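# Balance a bar level on a stand's ridge

## Task

Place the bar crosswise on the ridge at the top of the stand so that it rests there unaided, motionless and almost perfectly horizontal, and remains in that state after the robot lets go.

## Robot and tools

ROBOT. Two six-joint arms, left_arm and right_arm, each with a five-finger hand. right_arm has a right hand and left_arm has its mirror image, a left hand. Base positions in the scene frame: left_arm (-0.039, +0.390, 0) m and right_arm (-0.048, -0.345, 0) m, each yawed very slightly. A post stands behind the arms. Cameras: cam_high, cam_low, cam_left_wrist, cam_right_wrist.

FRAME. The scene frame has its origin at table-top height, halfway between the arms. +x points out over the table, +y toward the left_arm side, +z up. Image left and right do not match these names. Positions are in metres and velocities in m/s and rad/s. Each hand has a hand point 0.15 m out from the wrist flange, in front of the palm. Its +z runs along the straight fingers and its +y points out of the palm. +x crosses the palm away from the thumb on the right hand and toward the thumb on the left hand. Straight fingers reach about 0.06 to 0.07 m past the point. The wrist can sit below the hand point and touch the table first.

ROW FORMAT. Every command row is one flat list of 28 numbers covering both arms, each number in [-1, 1]. Numbers 1 to 14 are left_arm and 15 to 28 are right_arm. Within each arm the order is: dx, dy, dz, rx, ry, rz; then little, ring, middle, index, thumb_bend, thumb_turn; then force_limit, speed. dx, dy, dz are an offset along the scene axes and rx, ry, rz a rotation vector. Both count from that arm's current Hand target, not from where the hand point was last measured. 1.0 means 0.6 m or 180 degrees. All six at 0 asks that arm for nothing new. Finger numbers are absolute positions: +1 open or straight, -1 curled. thumb_turn +1 puts the thumb beside the palm and -1 in front of it, facing the fingers. force_limit maps -1 to about 0 N and +1 to 10 N at the fingertip (15 N for the thumb motors). speed rises from nearly nothing at -1 to full speed at +0.48 and above. Hand numbers never mean 'no change'. To keep a hand as it is, resend the eight numbers of the last row actually run for it. If none has run yet, send its hand_measured plus hand_force_limit and hand_speed. Use speed -0.94 or lower for a gentle grip. The thumb and fingers can enclose objects about 0.035 to 0.065 m thick.

TOOLS.
execute_actions(actions, cameras): actions is a list of actions. Each action is a table of up to 15 rows, one row per 1/30 s step. If a table is shorter, its last row is held until step 15. Every row of an action counts from the Hand target at the start of that action, so repeating an offset moves the arm further. Images come back only if actions is empty or cameras names them; ["all"] gives every camera.
move(target, speed, blend, stop_force, zero, blocking, cameras): moves each hand point in a straight line toward one 28-number row, or through a list of up to 15 rows. All rows in a list count from the same starting Hand targets. speed is in m/s (0.002 to 3.6, default 0.25). Turning is capped at twice that value in rad/s. blend in metres rounds corners in a list; 0 stops at each row. stop_force (3 to 120 N, one value for both arms) ends an arm's path when its wrist sensor feels that much push against the motion. zero (default true) re-zeroes the sensor first. blocking=false returns after about 0.5 s while the move continues; it cannot be combined with stop_force. A move is capped at 10 s. It does not steer around obstacles. The result adds a 'move:' line with the ending (done, off_target, moving, held, fault) and limits (paced = clipped, held = steps withheld).
wait(seconds 0 to 3600): lets time pass without new commands.
stop(): brakes a running move.
zoom_image(camera, region [x0, y0, x1, y1] in pixels, at most 504 by 504): gives a closer look at that camera's latest image.
show_instructions(): shows the reference images.
zero_wrist_force(arm): re-zeroes that arm's wrist sensor.
finished_scene(scene=1): ends the scene irreversibly.

RESULTS. Each arm reports end_effector_position and end_effector_quat_wxyz, plus velocities when the joints are not at rest. It also reports 'Hand target', the last commanded pose after clipping, which is the base for the next offsets. The hand point often settles a little short of it. hand_measured, hand_stopped_by (moving, target, force, stalled, fault) and hand_load_n follow the six-motor order. A lost grip shows as load falling to about 0. Wrist force and torque lines are given in the hand's own axes; a third line gives the peak since the last report. Joint torques include the drive's own effort. MOTOR HOT and fault lines warn of trouble. Orientation commands are clipped to 32 degrees from the measured orientation at each step.

CAUTIONS. Do not drop the bar, even a few millimetres, or release it while it is still moving. Do not slam anything or push hard. Anything falling off the table fails the task. About 150 N of outside force, or too much joint torque, stops an arm for 10 s. A wrist joint straying 0.9 degrees from its path also counts as a fault. Commanding past a firm contact can trigger a fault because the arms are stiff. Keep the arms and hands from hitting or gripping each other. Avoid bringing the wrist near its base axis. Long holds or stretched-out poses heat the motors; at 85 °C the arm brakes for 30 to 60 s. Loose objects can be nudged now and then, so confirm the bar stays still and level after letting go, before calling finished_scene.

Each tool is called as name(argument=value, ...) on one line, values as JSON.

Reference images:

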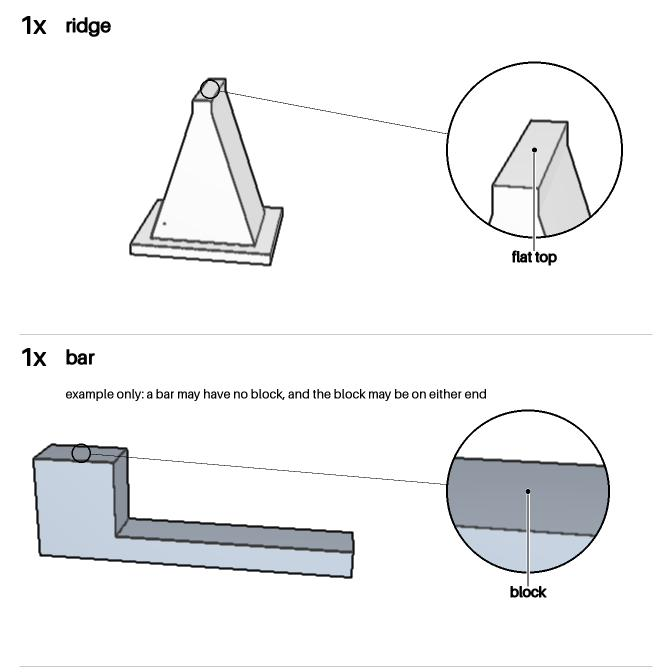

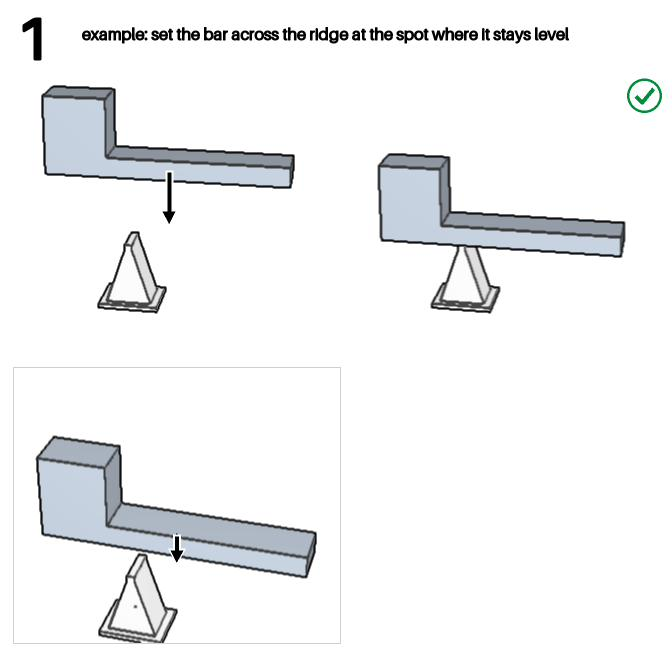

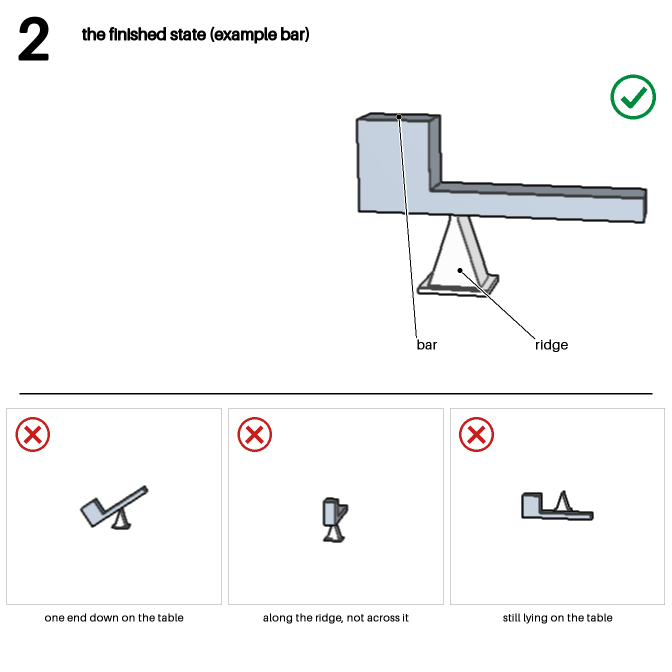

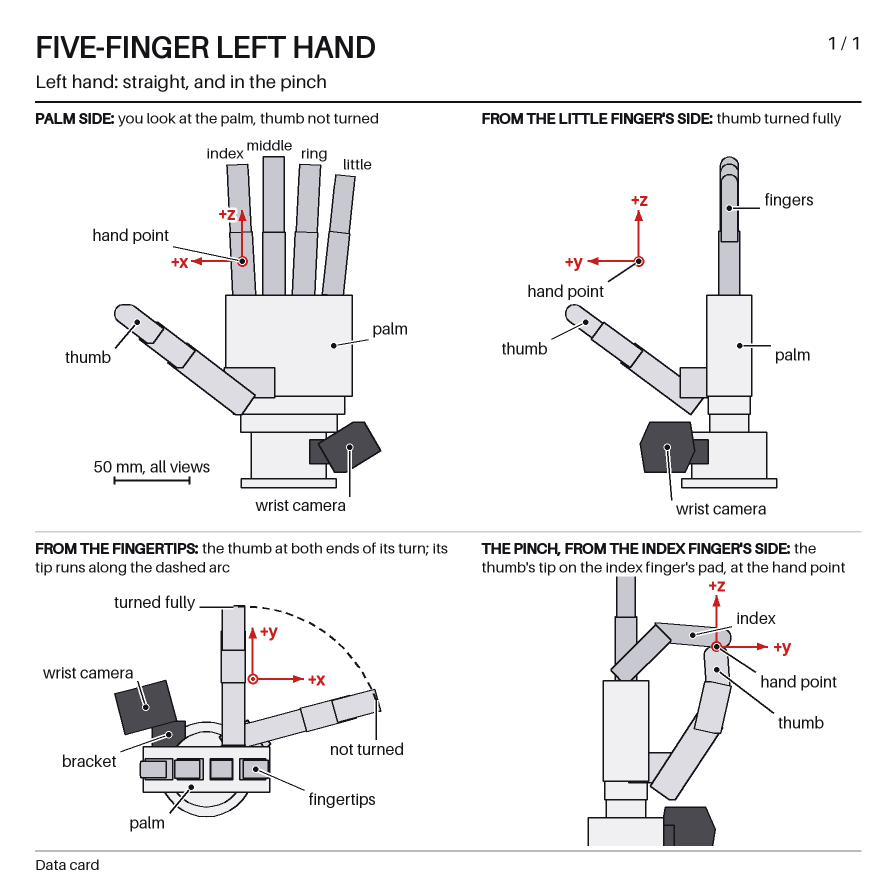

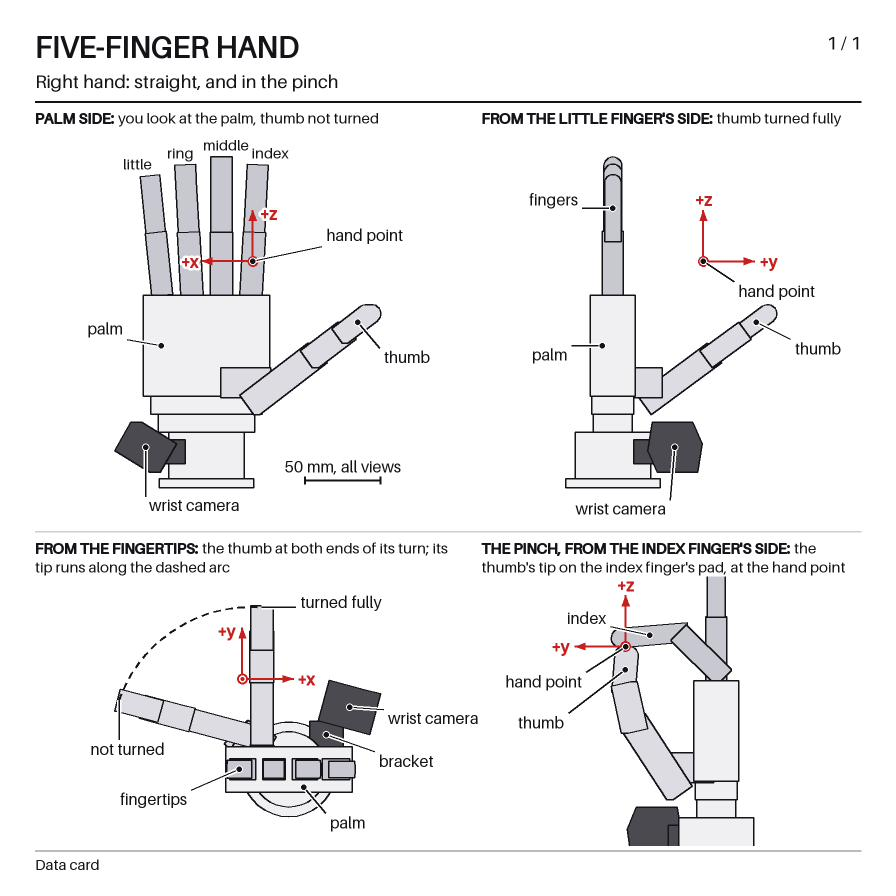

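## Session

execute_actions(actions=[], cameras=["all"])

Scene clock: 0.00 s.
left_arm: end_effector_position=(+0.2529, +0.6289, +0.1484) hand_measured=(+1.000, +1.000, +1.000, +1.000, +1.000, +1.000) hand_load_n=(+0.0, +0.0, +0.0, +0.0, +0.0, +0.0) hand_stopped_by=(target, target, target, target, target, target) hand_force_limit=0.00 hand_speed=-0.80 end_effector_quat_wxyz=(-0.004, +0.281, +0.960, -0.018) | right_arm: end_effector_position=(+0.2952, -0.0810, +0.1231) hand_measured=(+1.000, +1.000, +1.000, +1.000, +1.000, +1.000) hand_load_n=(+0.0, +0.0, +0.0, +0.0, +0.0, +0.0) hand_stopped_by=(target, target, target, target, target, target) hand_force_limit=0.00 hand_speed=-0.80 end_effector_quat_wxyz=(+0.673, -0.609, +0.384, -0.169)
Joint positions: left_arm=[4.115 -1.732 -1.9 2.025 -1.567 -0.046] | right_arm=[-0.385 -1.781 2.647 -0.771 0.39 -2.914]
Joint velocities: within noise
Joint torques (N m): no reading
Wrist force (N): no reading
Wrist torque (N m): no reading
Wrist force, peak (N): no reading
Hand target: left_arm +0.2529, +0.6289, +0.1484; -0.004, +0.281, +0.960, -0.018 | right_arm +0.2952, -0.0810, +0.1231; +0.673, -0.609, +0.384, -0.169

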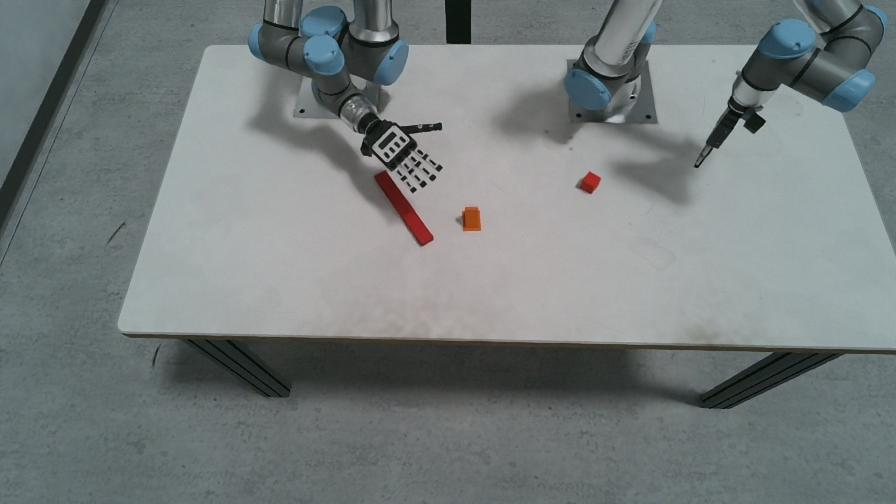

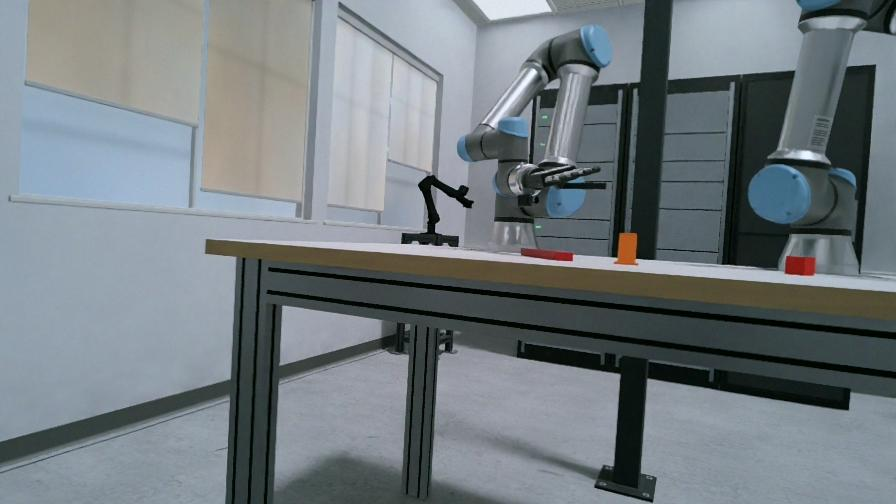

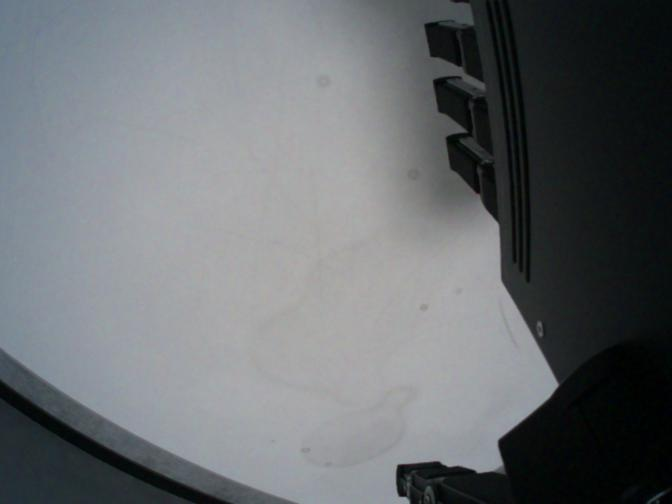

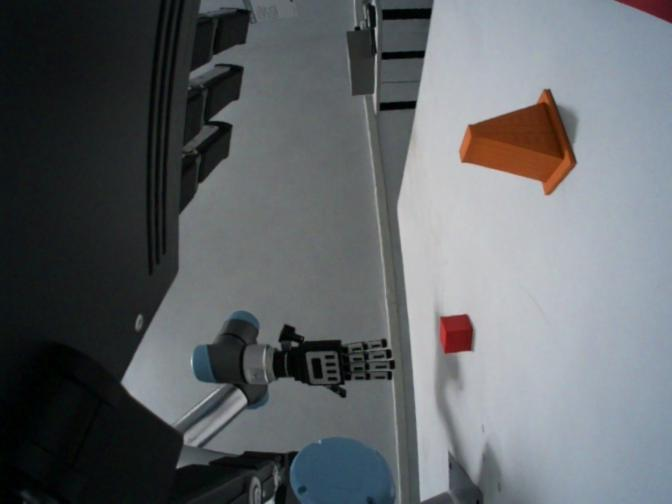

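zoom_image(camera="cam_high", region=[350, 140, 630, 280])

zoom_image(camera="cam_low", region=[480, 200, 840, 300])

zoom_image(camera="cam_right_wrist", region=[400, 0, 672, 400])

Scaled by 1.800 from the camera's image (finer frame: 1280x720).

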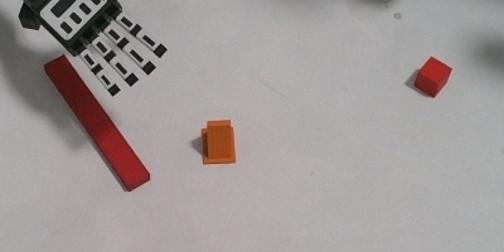

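Scaled by 1.400 from the camera's image (finer frame: 1280x720).

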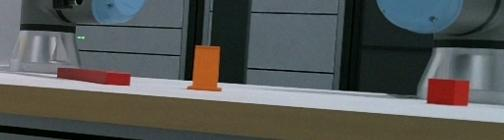

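Scaled by 1.260 from the camera's image (finer frame: 960x720).

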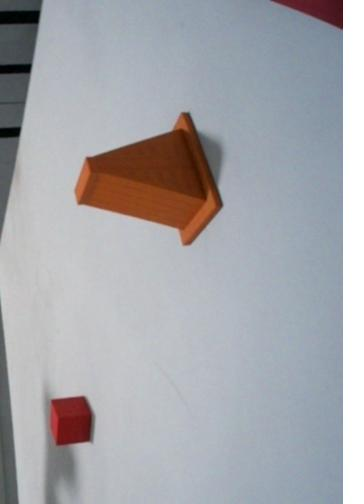

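move(target=[[0,0,0,0,0,0,1,1,1,1,1,1,0,-0.8,0,-0.04,0.295,0,0,0,1,1,1,1,1,-1,0,0],[0,0,0,0,0,0,1,1,1,1,1,1,0,-0.8,0,-0.04,0.295,-0.539,-0.018,0.417,1,1,1,1,1,-1,0,0]], speed=0.35, blend=0.03, cameras=["all"])

Scene clock: 214.57 s.
left_arm: end_effector_position=(+0.2529, +0.6289, +0.1484) hand_measured=(+1.000, +1.000, +1.000, +1.000, +1.000, +1.000) hand_load_n=(+0.0, +0.0, +0.0, +0.0, -0.5, +0.0) hand_stopped_by=(target, target, target, target, target, target) hand_force_limit=0.00 hand_speed=-0.80 end_effector_quat_wxyz=(-0.004, +0.281, +0.960, -0.018) | right_arm: end_effector_position=(+0.2952, -0.1050, +0.3000) hand_measured=(+1.000, +1.000, +1.000, +1.000, +1.000, -1.000) hand_load_n=(+0.0, +0.0, +0.0, +0.0, +0.0, +0.0) hand_stopped_by=(target, target, target, target, target, target) hand_force_limit=0.00 hand_speed=0.00 end_effector_quat_wxyz=(+0.000, +0.961, +0.276, +0.000)
Joint positions: left_arm=[4.115 -1.732 -1.9 2.025 -1.567 -0.046] | right_arm=[0.478 -1.225 1.254 1.541 1.57 -4.829]
Joint torques (N m): left_arm=[0.32 22.38 14.08 -2.33 0.03 0.03] | right_arm=[6.08 -38.86 -7.61 0.99 2.03 1.35]
Wrist force (N): left_arm=[-0.4 -0.2 0.4] | right_arm=[-0.4 -1.2 -0.1]
Wrist torque (N m): left_arm=[-0.05 0.07 -0.02] | right_arm=[0.01 -0.02 -0.10]
Wrist force, peak (N): left_arm=[-0.6 -0.1 0.4] | right_arm=[-0.7 -2.4 -0.6]
Hand target: left_arm +0.2529, +0.6289, +0.1484; -0.004, +0.281, +0.960, -0.018 | right_arm +0.2952, -0.1050, +0.3001; +0.000, +0.961, +0.276, +0.000
Off the commanded pose: left_arm 0.000 m, 0 deg | right_arm 0.000 m, 0 deg.
move: done

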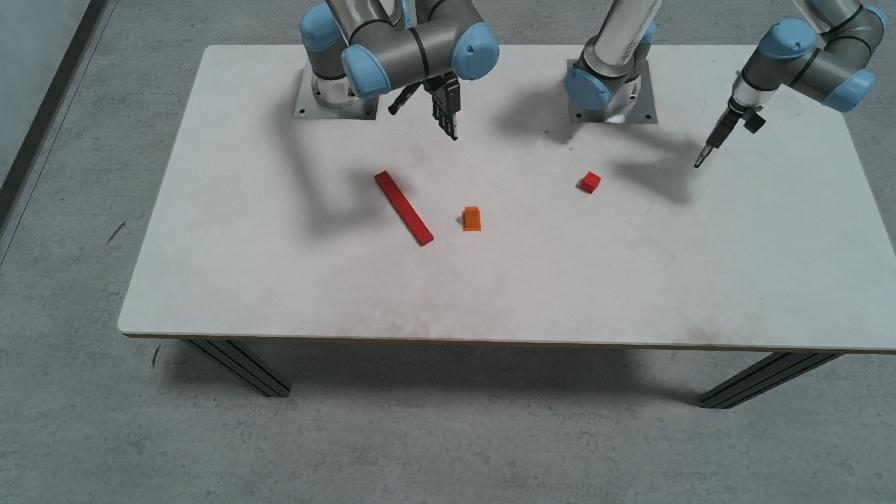

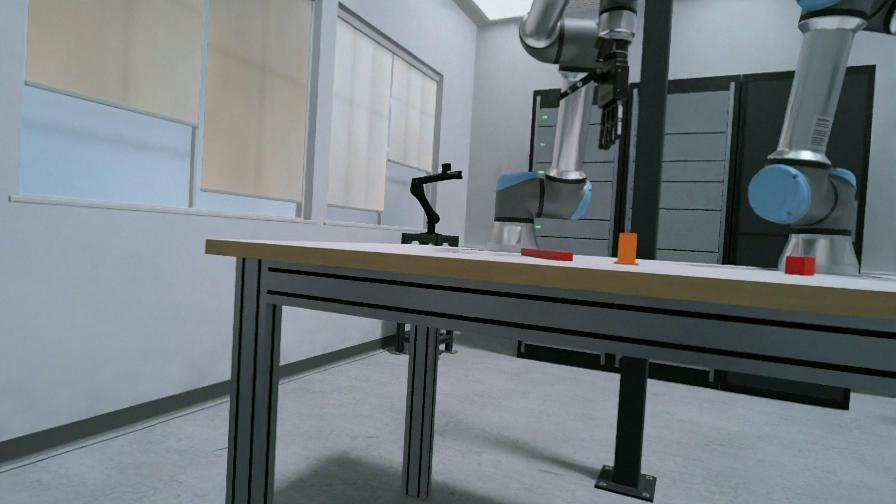

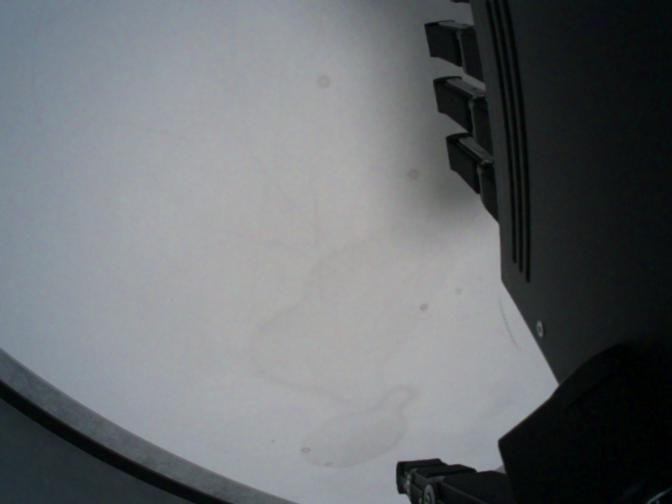

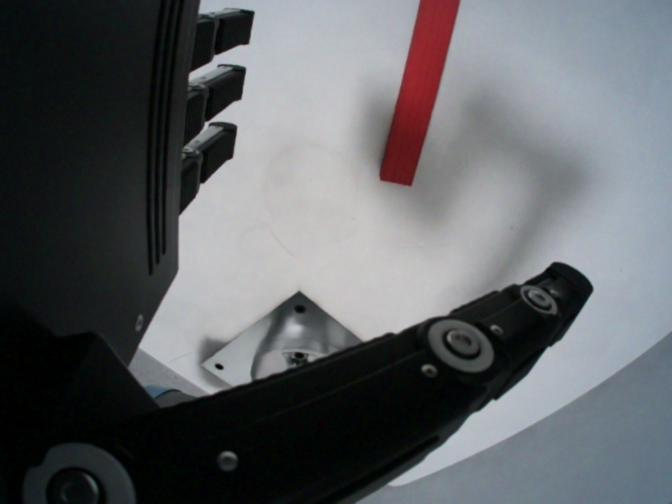

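move(target=[0,0,0,0,0,0,1,1,1,1,1,1,0,-0.8,0.008,-0.092,-0.3,0.212,0.1325,0,1,1,1,1,1,-1,0,0], speed=0.3, cameras=["all"])

Scene clock: 248.13 s.
left_arm: end_effector_position=(+0.2529, +0.6289, +0.1484) hand_measured=(+1.000, +1.000, +1.000, +1.000, +1.000, +1.000) hand_load_n=(+0.0, +0.0, +0.0, +0.0, -0.5, +0.0) hand_stopped_by=(target, target, target, target, target, target) hand_force_limit=0.00 hand_speed=-0.80 end_effector_quat_wxyz=(-0.004, +0.281, +0.960, -0.018) | right_arm: end_effector_position=(+0.3000, -0.1602, +0.1201) hand_measured=(+1.000, +1.000, +1.000, +1.000, +1.000, -1.000) hand_load_n=(+0.0, +0.0, +0.0, +0.0, +0.0, +0.0) hand_stopped_by=(target, target, target, target, target, target) hand_force_limit=0.00 hand_speed=0.00 end_effector_quat_wxyz=(-0.368, +0.888, +0.255, -0.105)
Joint positions: left_arm=[4.115 -1.732 -1.9 2.025 -1.567 -0.046] | right_arm=[-0.069 -1.051 1.721 1.452 0.98 -5.548]
Joint torques (N m): left_arm=[0.05 20.2 13.52 -2.65 -0.01 -0.23] | right_arm=[-7.68 -23.02 -13.94 0.98 -1.03 -2.23]
Wrist force (N): left_arm=[-0.3 -0.1 0.3] | right_arm=[-0.2 -0.2 -0.2]
Wrist torque (N m): left_arm=[-0.03 0.05 -0.02] | right_arm=[0.08 -0.02 0.03]
Wrist force, peak (N): left_arm=[-0.4 -0.1 0.5] | right_arm=[-0.2 -1.7 -0.7]
Hand target: left_arm +0.2529, +0.6289, +0.1484; -0.004, +0.281, +0.960, -0.018 | right_arm +0.3000, -0.1602, +0.1201; -0.368, +0.888, +0.255, -0.105
Off the commanded pose: left_arm 0.000 m, 0 deg | right_arm 0.000 m, 0 deg.
move: done

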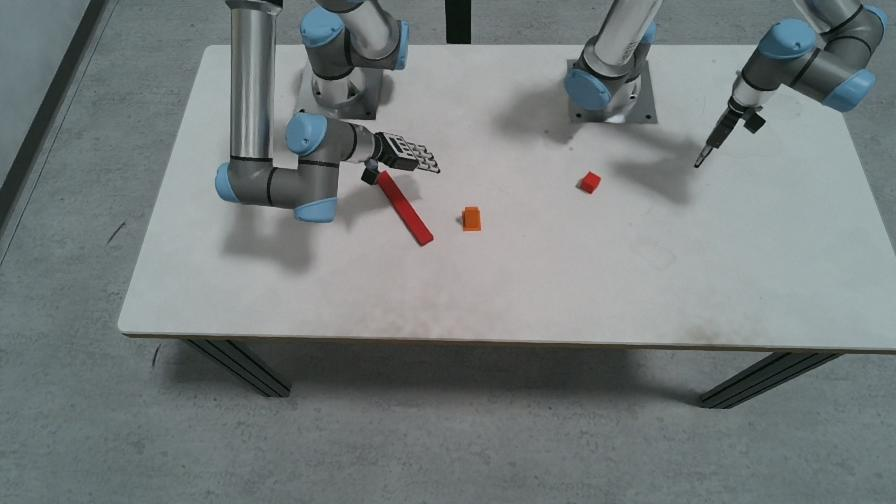

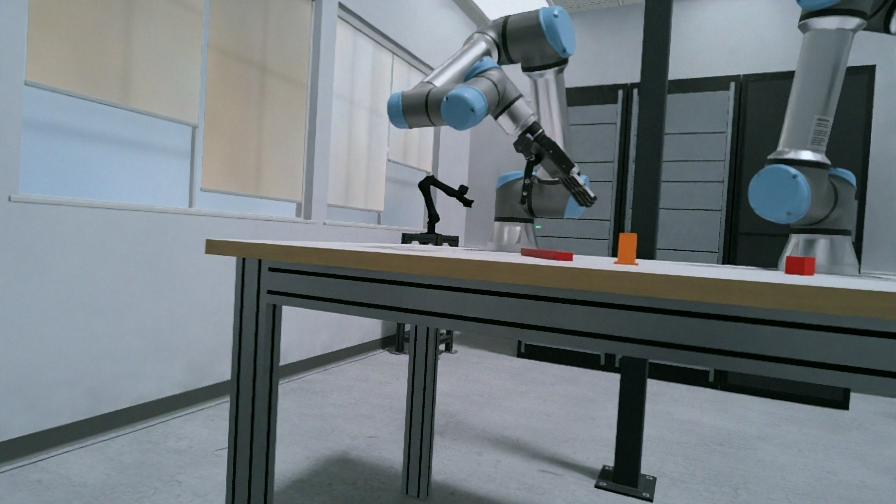

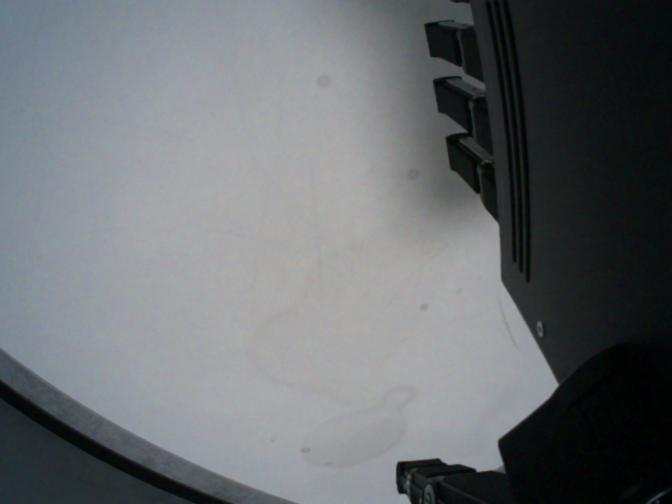

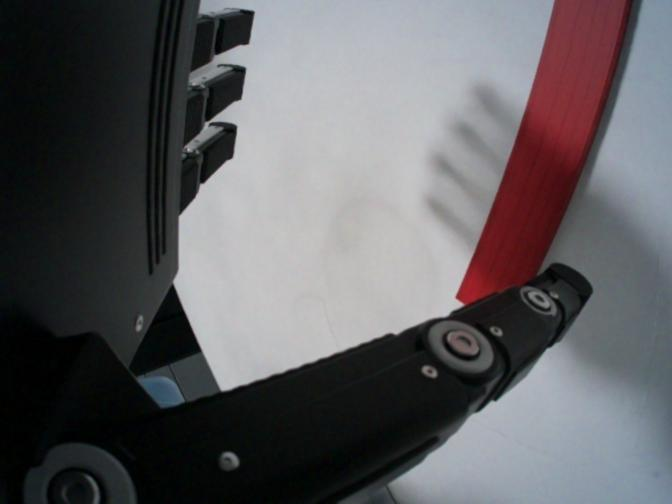

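move(target=[0,0,0,0,0,0,1,1,1,1,1,1,0,-0.8,0,0,-0.1,0.0377,0.0236,0,1,1,0.5,0.5,1,-1,-0.8,-0.5], speed=0.2, cameras=["all"])

zoom_image(camera="cam_high", region=[340, 130, 520, 260])

zoom_image(camera="cam_low", region=[470, 130, 690, 280])

Scene clock: 325.77 s.
left_arm: end_effector_position=(+0.2529, +0.6289, +0.1484) hand_measured=(+1.000, +1.000, +1.000, +1.000, +1.000, +1.000) hand_load_n=(+0.0, +0.0, +0.0, +0.0, +0.0, +0.0) hand_stopped_by=(target, target, target, target, target, target) hand_force_limit=0.00 hand_speed=-0.80 end_effector_quat_wxyz=(-0.004, +0.281, +0.960, -0.018) | right_arm: end_effector_position=(+0.3000, -0.1602, +0.0601) hand_measured=(+1.000, +1.000, +0.500, +0.500, +1.000, -1.000) hand_load_n=(+0.0, +0.0, +0.0, +0.0, +0.0, +0.0) hand_stopped_by=(target, target, target, target, target, target) hand_force_limit=-0.80 hand_speed=-0.50 end_effector_quat_wxyz=(-0.429, +0.860, +0.247, -0.123)
Joint positions: left_arm=[4.115 -1.732 -1.9 2.025 -1.567 -0.046] | right_arm=[-0.12 -0.891 1.759 1.418 0.923 -5.677]
Joint torques (N m): left_arm=[1.7 21.36 11.9 -2.41 -0.03 -0.26] | right_arm=[5.71 -25.13 -16.64 3.57 0.46 -1.95]
Wrist force (N): left_arm=[-0.5 0.0 0.4] | right_arm=[0.0 0.0 0.1]
Wrist torque (N m): left_arm=[-0.02 0.08 -0.03] | right_arm=[0.07 -0.03 -0.04]
Wrist force, peak (N): left_arm=[-0.4 -0.5 0.1] | right_arm=[-0.2 -1.9 -0.8]
Hand target: left_arm +0.2529, +0.6289, +0.1484; -0.004, +0.281, +0.960, -0.018 | right_arm +0.3000, -0.1602, +0.0601; -0.429, +0.860, +0.247, -0.123
Off the commanded pose: left_arm 0.000 m, 0 deg | right_arm 0.000 m, 0 deg.
move: done

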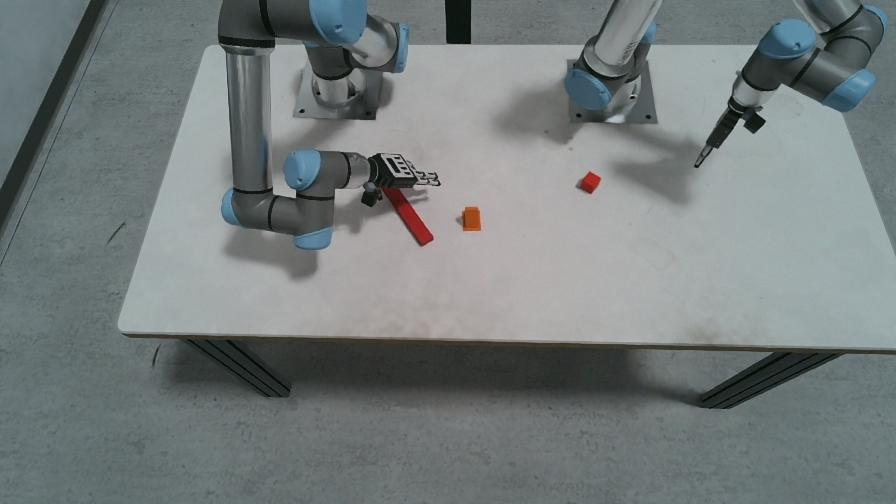

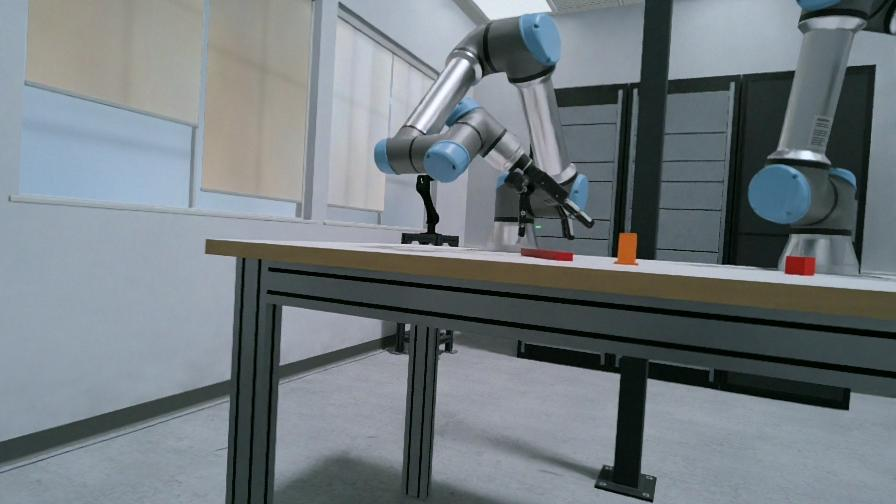

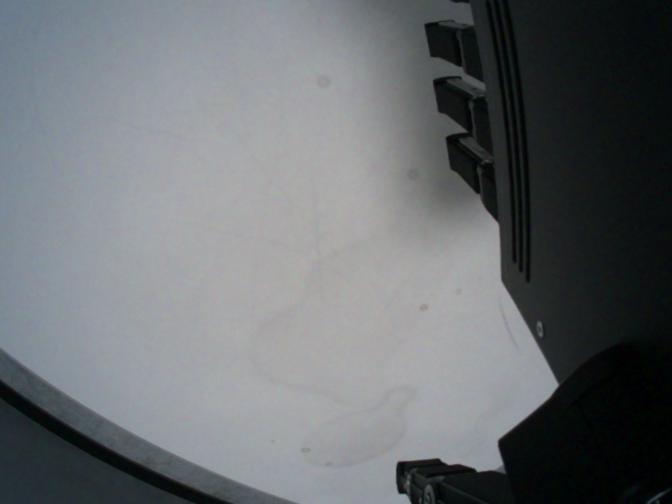

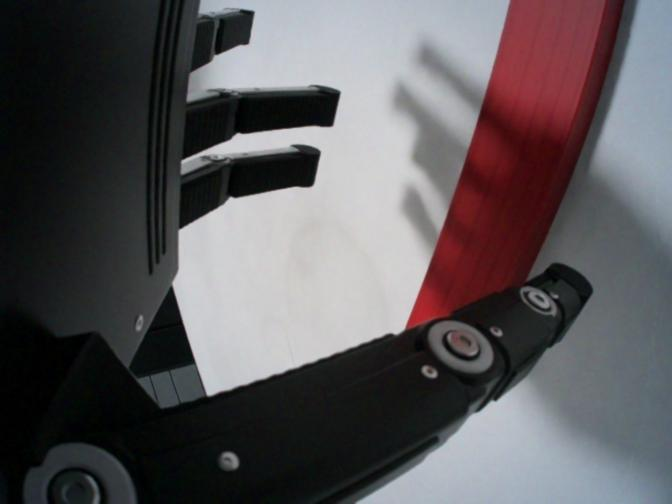

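Scaled by 2.800 from the camera's image (finer frame: 1280x720).

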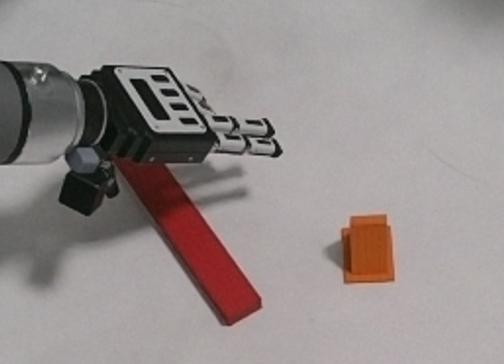

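Scaled by 2.291 from the camera's image (finer frame: 1280x720).

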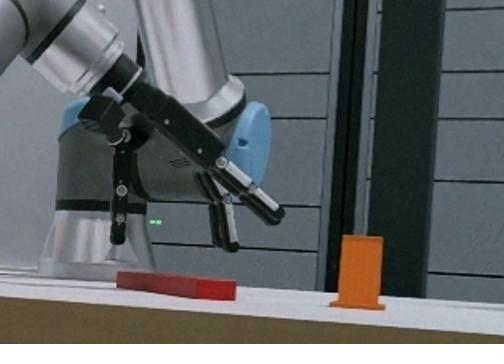

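move(target=[0,0,0,0,0,0,1,1,1,1,1,1,0,-0.8,0.03,0,-0.0415,0,0,0,1,1,0.5,0.5,1,-1,-0.8,-0.5], speed=0.1, cameras=["all"])

zoom_image(camera="cam_high", region=[340, 130, 520, 260])

zoom_image(camera="cam_low", region=[470, 130, 690, 280])

Scene clock: 433.20 s.
left_arm: end_effector_position=(+0.2529, +0.6289, +0.1484) hand_measured=(+1.000, +1.000, +1.000, +1.000, +1.000, +1.000) hand_load_n=(+0.0, +0.0, +0.0, +0.0, +0.0, +0.0) hand_stopped_by=(target, target, target, target, target, target) hand_force_limit=0.00 hand_speed=-0.80 end_effector_quat_wxyz=(-0.004, +0.281, +0.960, -0.018) | right_arm: end_effector_position=(+0.3180, -0.1601, +0.0352) hand_measured=(+1.000, +1.000, +0.500, +0.500, +1.000, -1.000) hand_load_n=(+0.0, +0.0, +0.0, +0.0, +0.0, +0.0) hand_stopped_by=(target, target, target, target, target, target) hand_force_limit=-0.80 hand_speed=-0.50 end_effector_quat_wxyz=(-0.429, +0.860, +0.247, -0.123)
Joint positions: left_arm=[4.115 -1.732 -1.9 2.025 -1.567 -0.046] | right_arm=[-0.114 -0.817 1.701 1.399 0.919 -5.671]
Joint torques (N m): left_arm=[-0.48 21.17 14.21 -2.67 -0.02 -0.25] | right_arm=[-5.92 -35.24 -6.3 4.28 0.09 -1.7]
Wrist force (N): left_arm=[-0.2 -0.2 0.1] | right_arm=[0.0 -0.2 -0.1]
Wrist torque (N m): left_arm=[-0.03 0.03 -0.01] | right_arm=[0.05 -0.04 -0.03]
Wrist force, peak (N): left_arm=[-0.5 -0.1 0.6] | right_arm=[-0.7 -1.0 -0.2]
Hand target: left_arm +0.2529, +0.6289, +0.1484; -0.004, +0.281, +0.960, -0.018 | right_arm +0.3180, -0.1602, +0.0352; -0.429, +0.860, +0.247, -0.123
Off the commanded pose: left_arm 0.000 m, 0 deg | right_arm 0.000 m, 0 deg.
move: done

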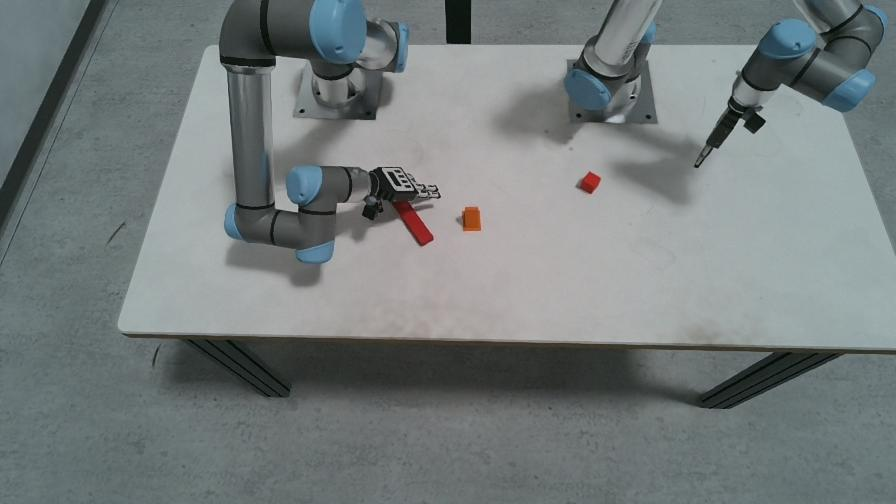

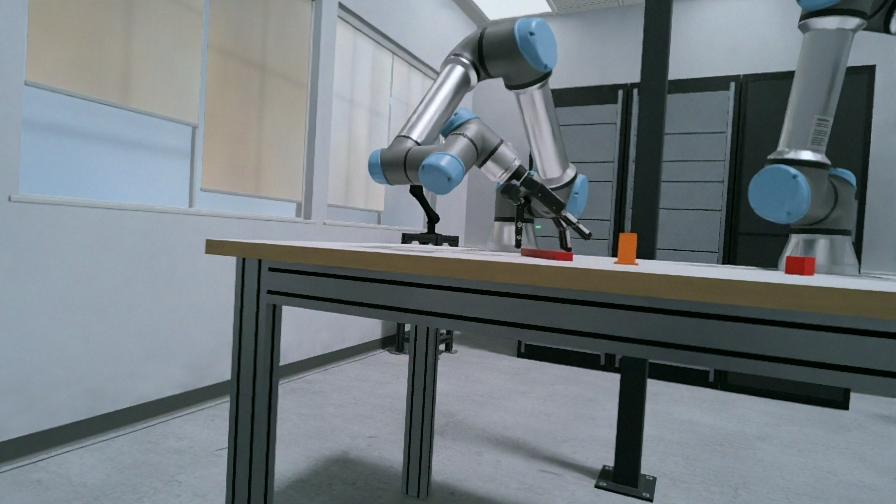

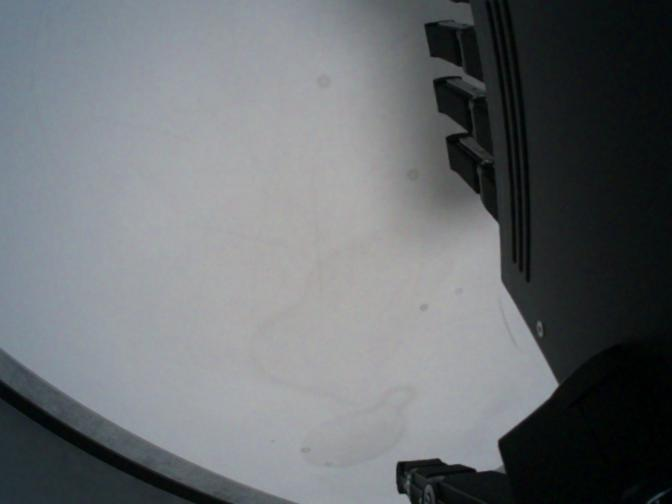

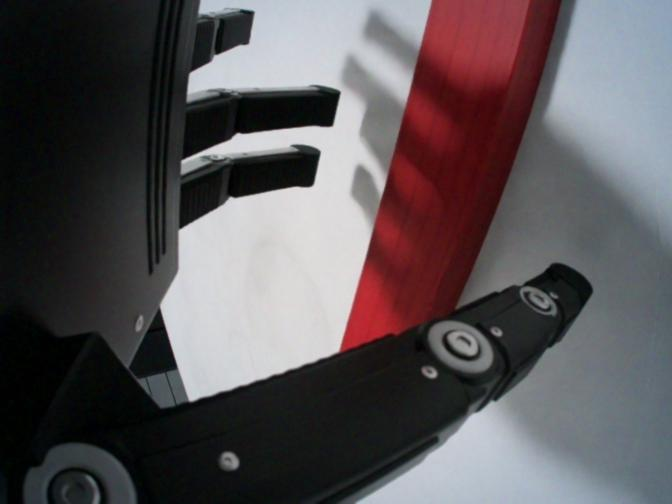

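Scaled by 2.800 from the camera's image (finer frame: 1280x720).

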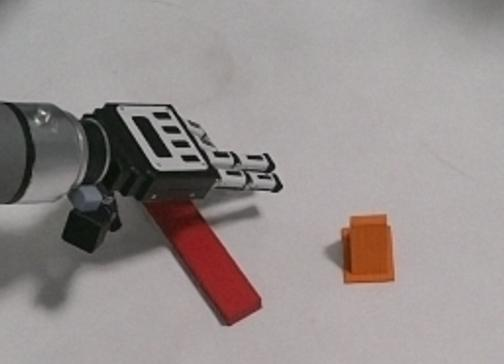

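Scaled by 2.291 from the camera's image (finer frame: 1280x720).

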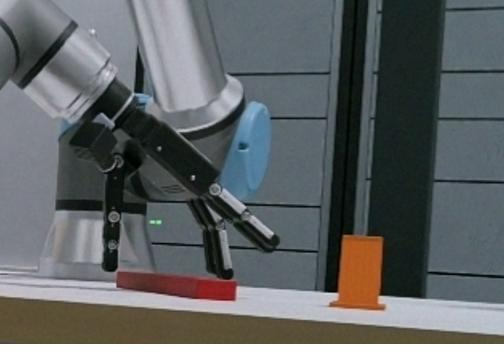

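move(target=[0,0,0,0,0,0,1,1,1,1,1,1,0,-0.8,0.0075,0.0205,-0.01,0,0,0,1,1,0.5,0.5,1,-1,-0.8,-0.5], speed=0.05, cameras=[])

move(target=[0,0,0,0,0,0,1,1,1,1,1,1,0,-0.8,0,0,-0.03,0,0,0,1,1,0.5,0.5,1,-1,-0.8,-0.5], speed=0.006, stop_force=3, cameras=["all"])

zoom_image(camera="cam_low", region=[470, 130, 690, 280])

Scene clock: 462.63 s.
left_arm: end_effector_position=(+0.2529, +0.6289, +0.1484) hand_measured=(+1.000, +1.000, +1.000, +1.000, +1.000, +1.000) hand_load_n=(+0.0, +0.5, +0.0, +0.0, +0.0, +0.0) hand_stopped_by=(target, target, target, target, target, target) hand_force_limit=0.00 hand_speed=-0.80 end_effector_quat_wxyz=(-0.004, +0.281, +0.960, -0.018) | right_arm: end_effector_position=(+0.3226, -0.1478, +0.0291) hand_measured=(+1.000, +1.000, +0.500, +0.500, +1.000, -1.000) hand_load_n=(+0.0, +0.0, +0.0, +0.0, +0.0, +0.0) hand_stopped_by=(target, target, target, target, target, target) hand_force_limit=-0.80 hand_speed=-0.50 end_effector_quat_wxyz=(-0.429, +0.860, +0.247, -0.123) end_effector_velocity=(+0.000, -0.002, +0.001) end_effector_angular_velocity=(-0.002, -0.002, +0.003)
Joint positions: left_arm=[4.115 -1.732 -1.9 2.025 -1.567 -0.046] | right_arm=[-0.087 -0.797 1.676 1.387 0.901 -5.645]
Joint velocities: left_arm=[within noise] | right_arm=[-0.003 -0.003 0.001 0.003 0.005 -0.005]
Joint torques (N m): left_arm=[0.51 20.88 12.61 -2.8 -0.03 -0.14] | right_arm=[-8.47 -49.49 -0.04 4.44 1.35 -2.03]
Wrist force (N): left_arm=[-0.4 0.0 0.4] | right_arm=[-0.2 -0.1 -0.2]
Wrist torque (N m): left_arm=[-0.02 0.07 -0.03] | right_arm=[0.08 -0.02 0.15]
Wrist force, peak (N): left_arm=[-0.5 -0.1 0.5] | right_arm=[-0.5 -0.2 -0.6]
Hand target: left_arm +0.2529, +0.6289, +0.1484; -0.004, +0.281, +0.960, -0.018 | right_arm +0.3225, -0.1479, +0.0292; -0.429, +0.860, +0.247, -0.123
Off the commanded pose: left_arm 0.000 m, 0 deg | right_arm 0.000 m, 0 deg.
move: done

Scene clock: 465.10 s.
left_arm: end_effector_position=(+0.2529, +0.6289, +0.1484) hand_measured=(+1.000, +1.000, +1.000, +1.000, +1.000, +1.000) hand_load_n=(+0.0, +0.0, +0.0, +0.0, +0.0, +0.0) hand_stopped_by=(target, target, target, target, target, target) hand_force_limit=0.00 hand_speed=-0.80 end_effector_quat_wxyz=(-0.004, +0.281, +0.960, -0.018) | right_arm: end_effector_position=(+0.3225, -0.1479, +0.0202) hand_measured=(+1.000, +1.000, +0.500, +0.500, +1.000, -1.000) hand_load_n=(+0.0, +0.0, +0.0, +0.0, +0.0, +0.0) hand_stopped_by=(target, target, target, target, target, target) hand_force_limit=-0.80 hand_speed=-0.50 end_effector_quat_wxyz=(-0.429, +0.860, +0.247, -0.123)
Joint positions: left_arm=[4.115 -1.732 -1.9 2.025 -1.567 -0.046] | right_arm=[-0.087 -0.781 1.677 1.371 0.901 -5.645]
Joint torques (N m): left_arm=[-0.8 21.5 14.4 -2.76 0.09 -0.22] | right_arm=[-3.81 -48.37 -1.84 3.63 1.35 -1.87]
Wrist force (N): left_arm=[-0.3 -0.1 0.5] | right_arm=[-0.9 -2.2 -3.1]
Wrist torque (N m): left_arm=[-0.05 0.06 -0.03] | right_arm=[0.21 0.11 0.10]
Wrist force, peak (N): left_arm=[-0.5 -0.3 0.4] | right_arm=[-0.5 -6.0 -7.0]
Hand target: left_arm +0.2529, +0.6289, +0.1484; -0.004, +0.281, +0.960, -0.018 | right_arm +0.3225, -0.1479, +0.0202; -0.429, +0.860, +0.247, -0.123 (not the last commanded pose)
Off the commanded pose: left_arm 0.000 m, 0 deg | right_arm 0.009 m, 0 deg.
move: contact (right_arm)

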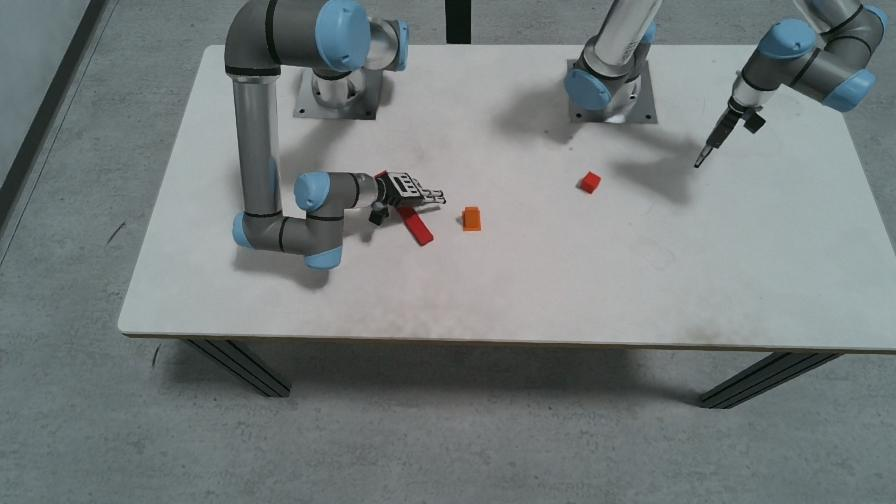

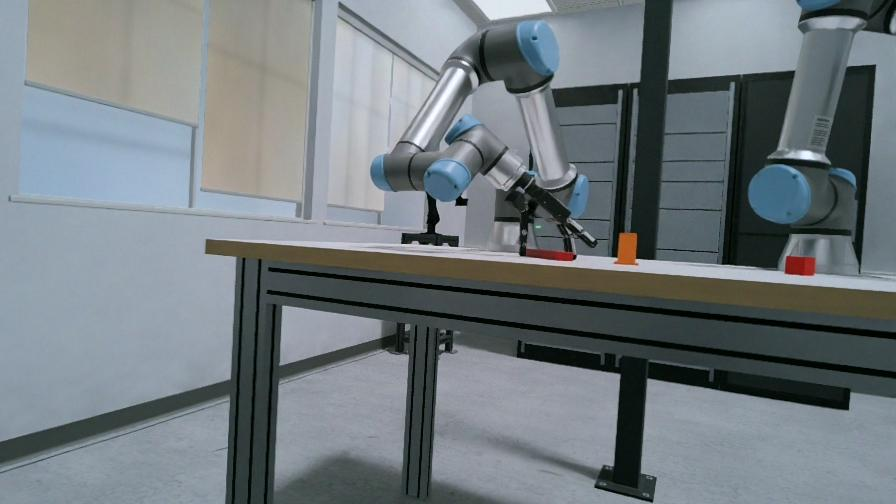

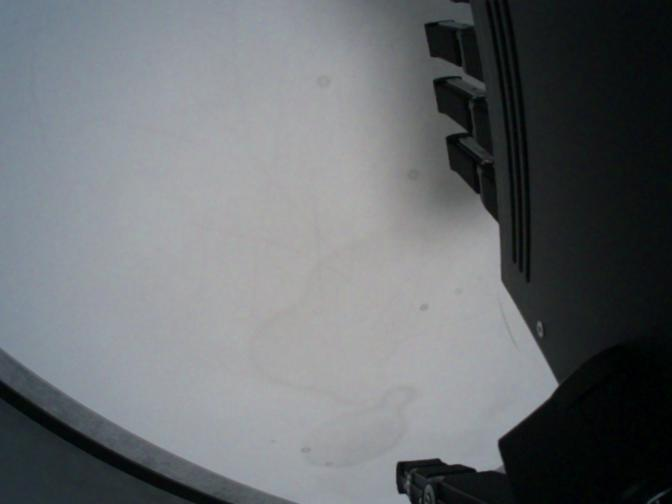

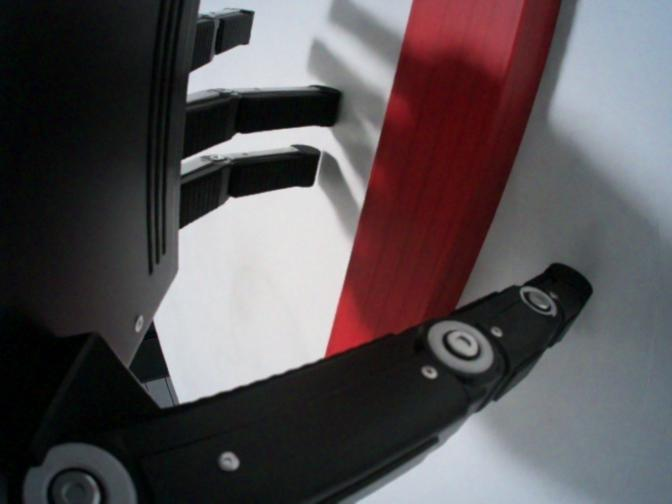

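Scaled by 2.291 from the camera's image (finer frame: 1280x720).

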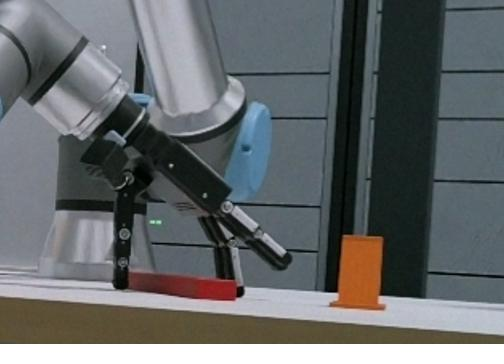

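move(target=[0,0,0,0,0,0,1,1,1,1,1,1,0,-0.8,0,0,0.0022,0,0,0,1,1,0.5,0.5,0.5,-1,-0.6,-0.9], speed=0.02, cameras=["cam_right_wrist"])

Scene clock: 497.13 s.
left_arm: end_effector_position=(+0.2529, +0.6289, +0.1484) hand_measured=(+1.000, +1.000, +1.000, +1.000, +1.000, +1.000) hand_load_n=(-0.5, +0.0, +0.0, +0.0, +0.0, +0.0) hand_stopped_by=(target, target, target, target, target, target) hand_force_limit=0.00 hand_speed=-0.80 end_effector_quat_wxyz=(-0.004, +0.281, +0.960, -0.018) | right_arm: end_effector_position=(+0.3225, -0.1479, +0.0215) hand_measured=(+1.000, +1.000, +0.500, +0.500, +0.500, -1.000) hand_load_n=(+0.0, +0.0, +0.0, +0.0, +0.0, +0.0) hand_stopped_by=(target, target, target, target, target, target) hand_force_limit=-0.60 hand_speed=-0.90 end_effector_quat_wxyz=(-0.429, +0.860, +0.247, -0.123)
Joint positions: left_arm=[4.115 -1.732 -1.9 2.025 -1.567 -0.046] | right_arm=[-0.087 -0.783 1.677 1.373 0.901 -5.645]
Joint torques (N m): left_arm=[0.22 21.67 13.11 -2.89 -0.02 -0.23] | right_arm=[8.36 -28.85 -7.81 0.86 1.34 -1.84]
Wrist force (N): left_arm=[-0.4 -0.1 0.2] | right_arm=[-0.1 0.2 -0.2]
Wrist torque (N m): left_arm=[-0.02 0.06 -0.03] | right_arm=[0.10 -0.02 0.18]
Wrist force, peak (N): left_arm=[-0.4 -0.2 0.6] | right_arm=[-0.8 -2.5 -3.2]
Hand target: left_arm +0.2529, +0.6289, +0.1484; -0.004, +0.281, +0.960, -0.018 | right_arm +0.3225, -0.1479, +0.0215; -0.429, +0.860, +0.247, -0.123
Off the commanded pose: left_arm 0.000 m, 0 deg | right_arm 0.000 m, 0 deg.
move: done

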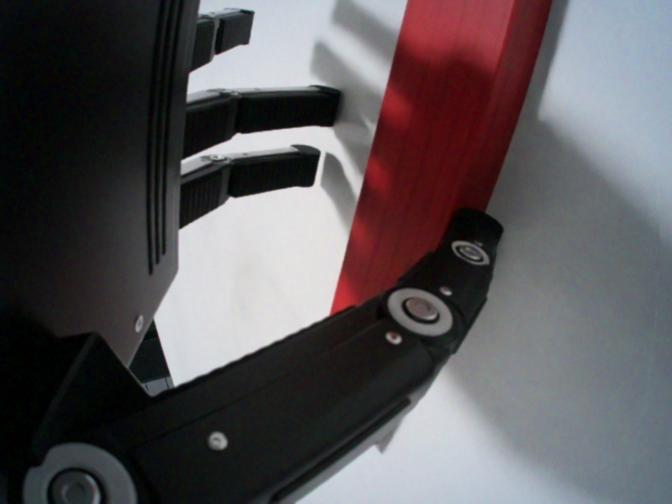

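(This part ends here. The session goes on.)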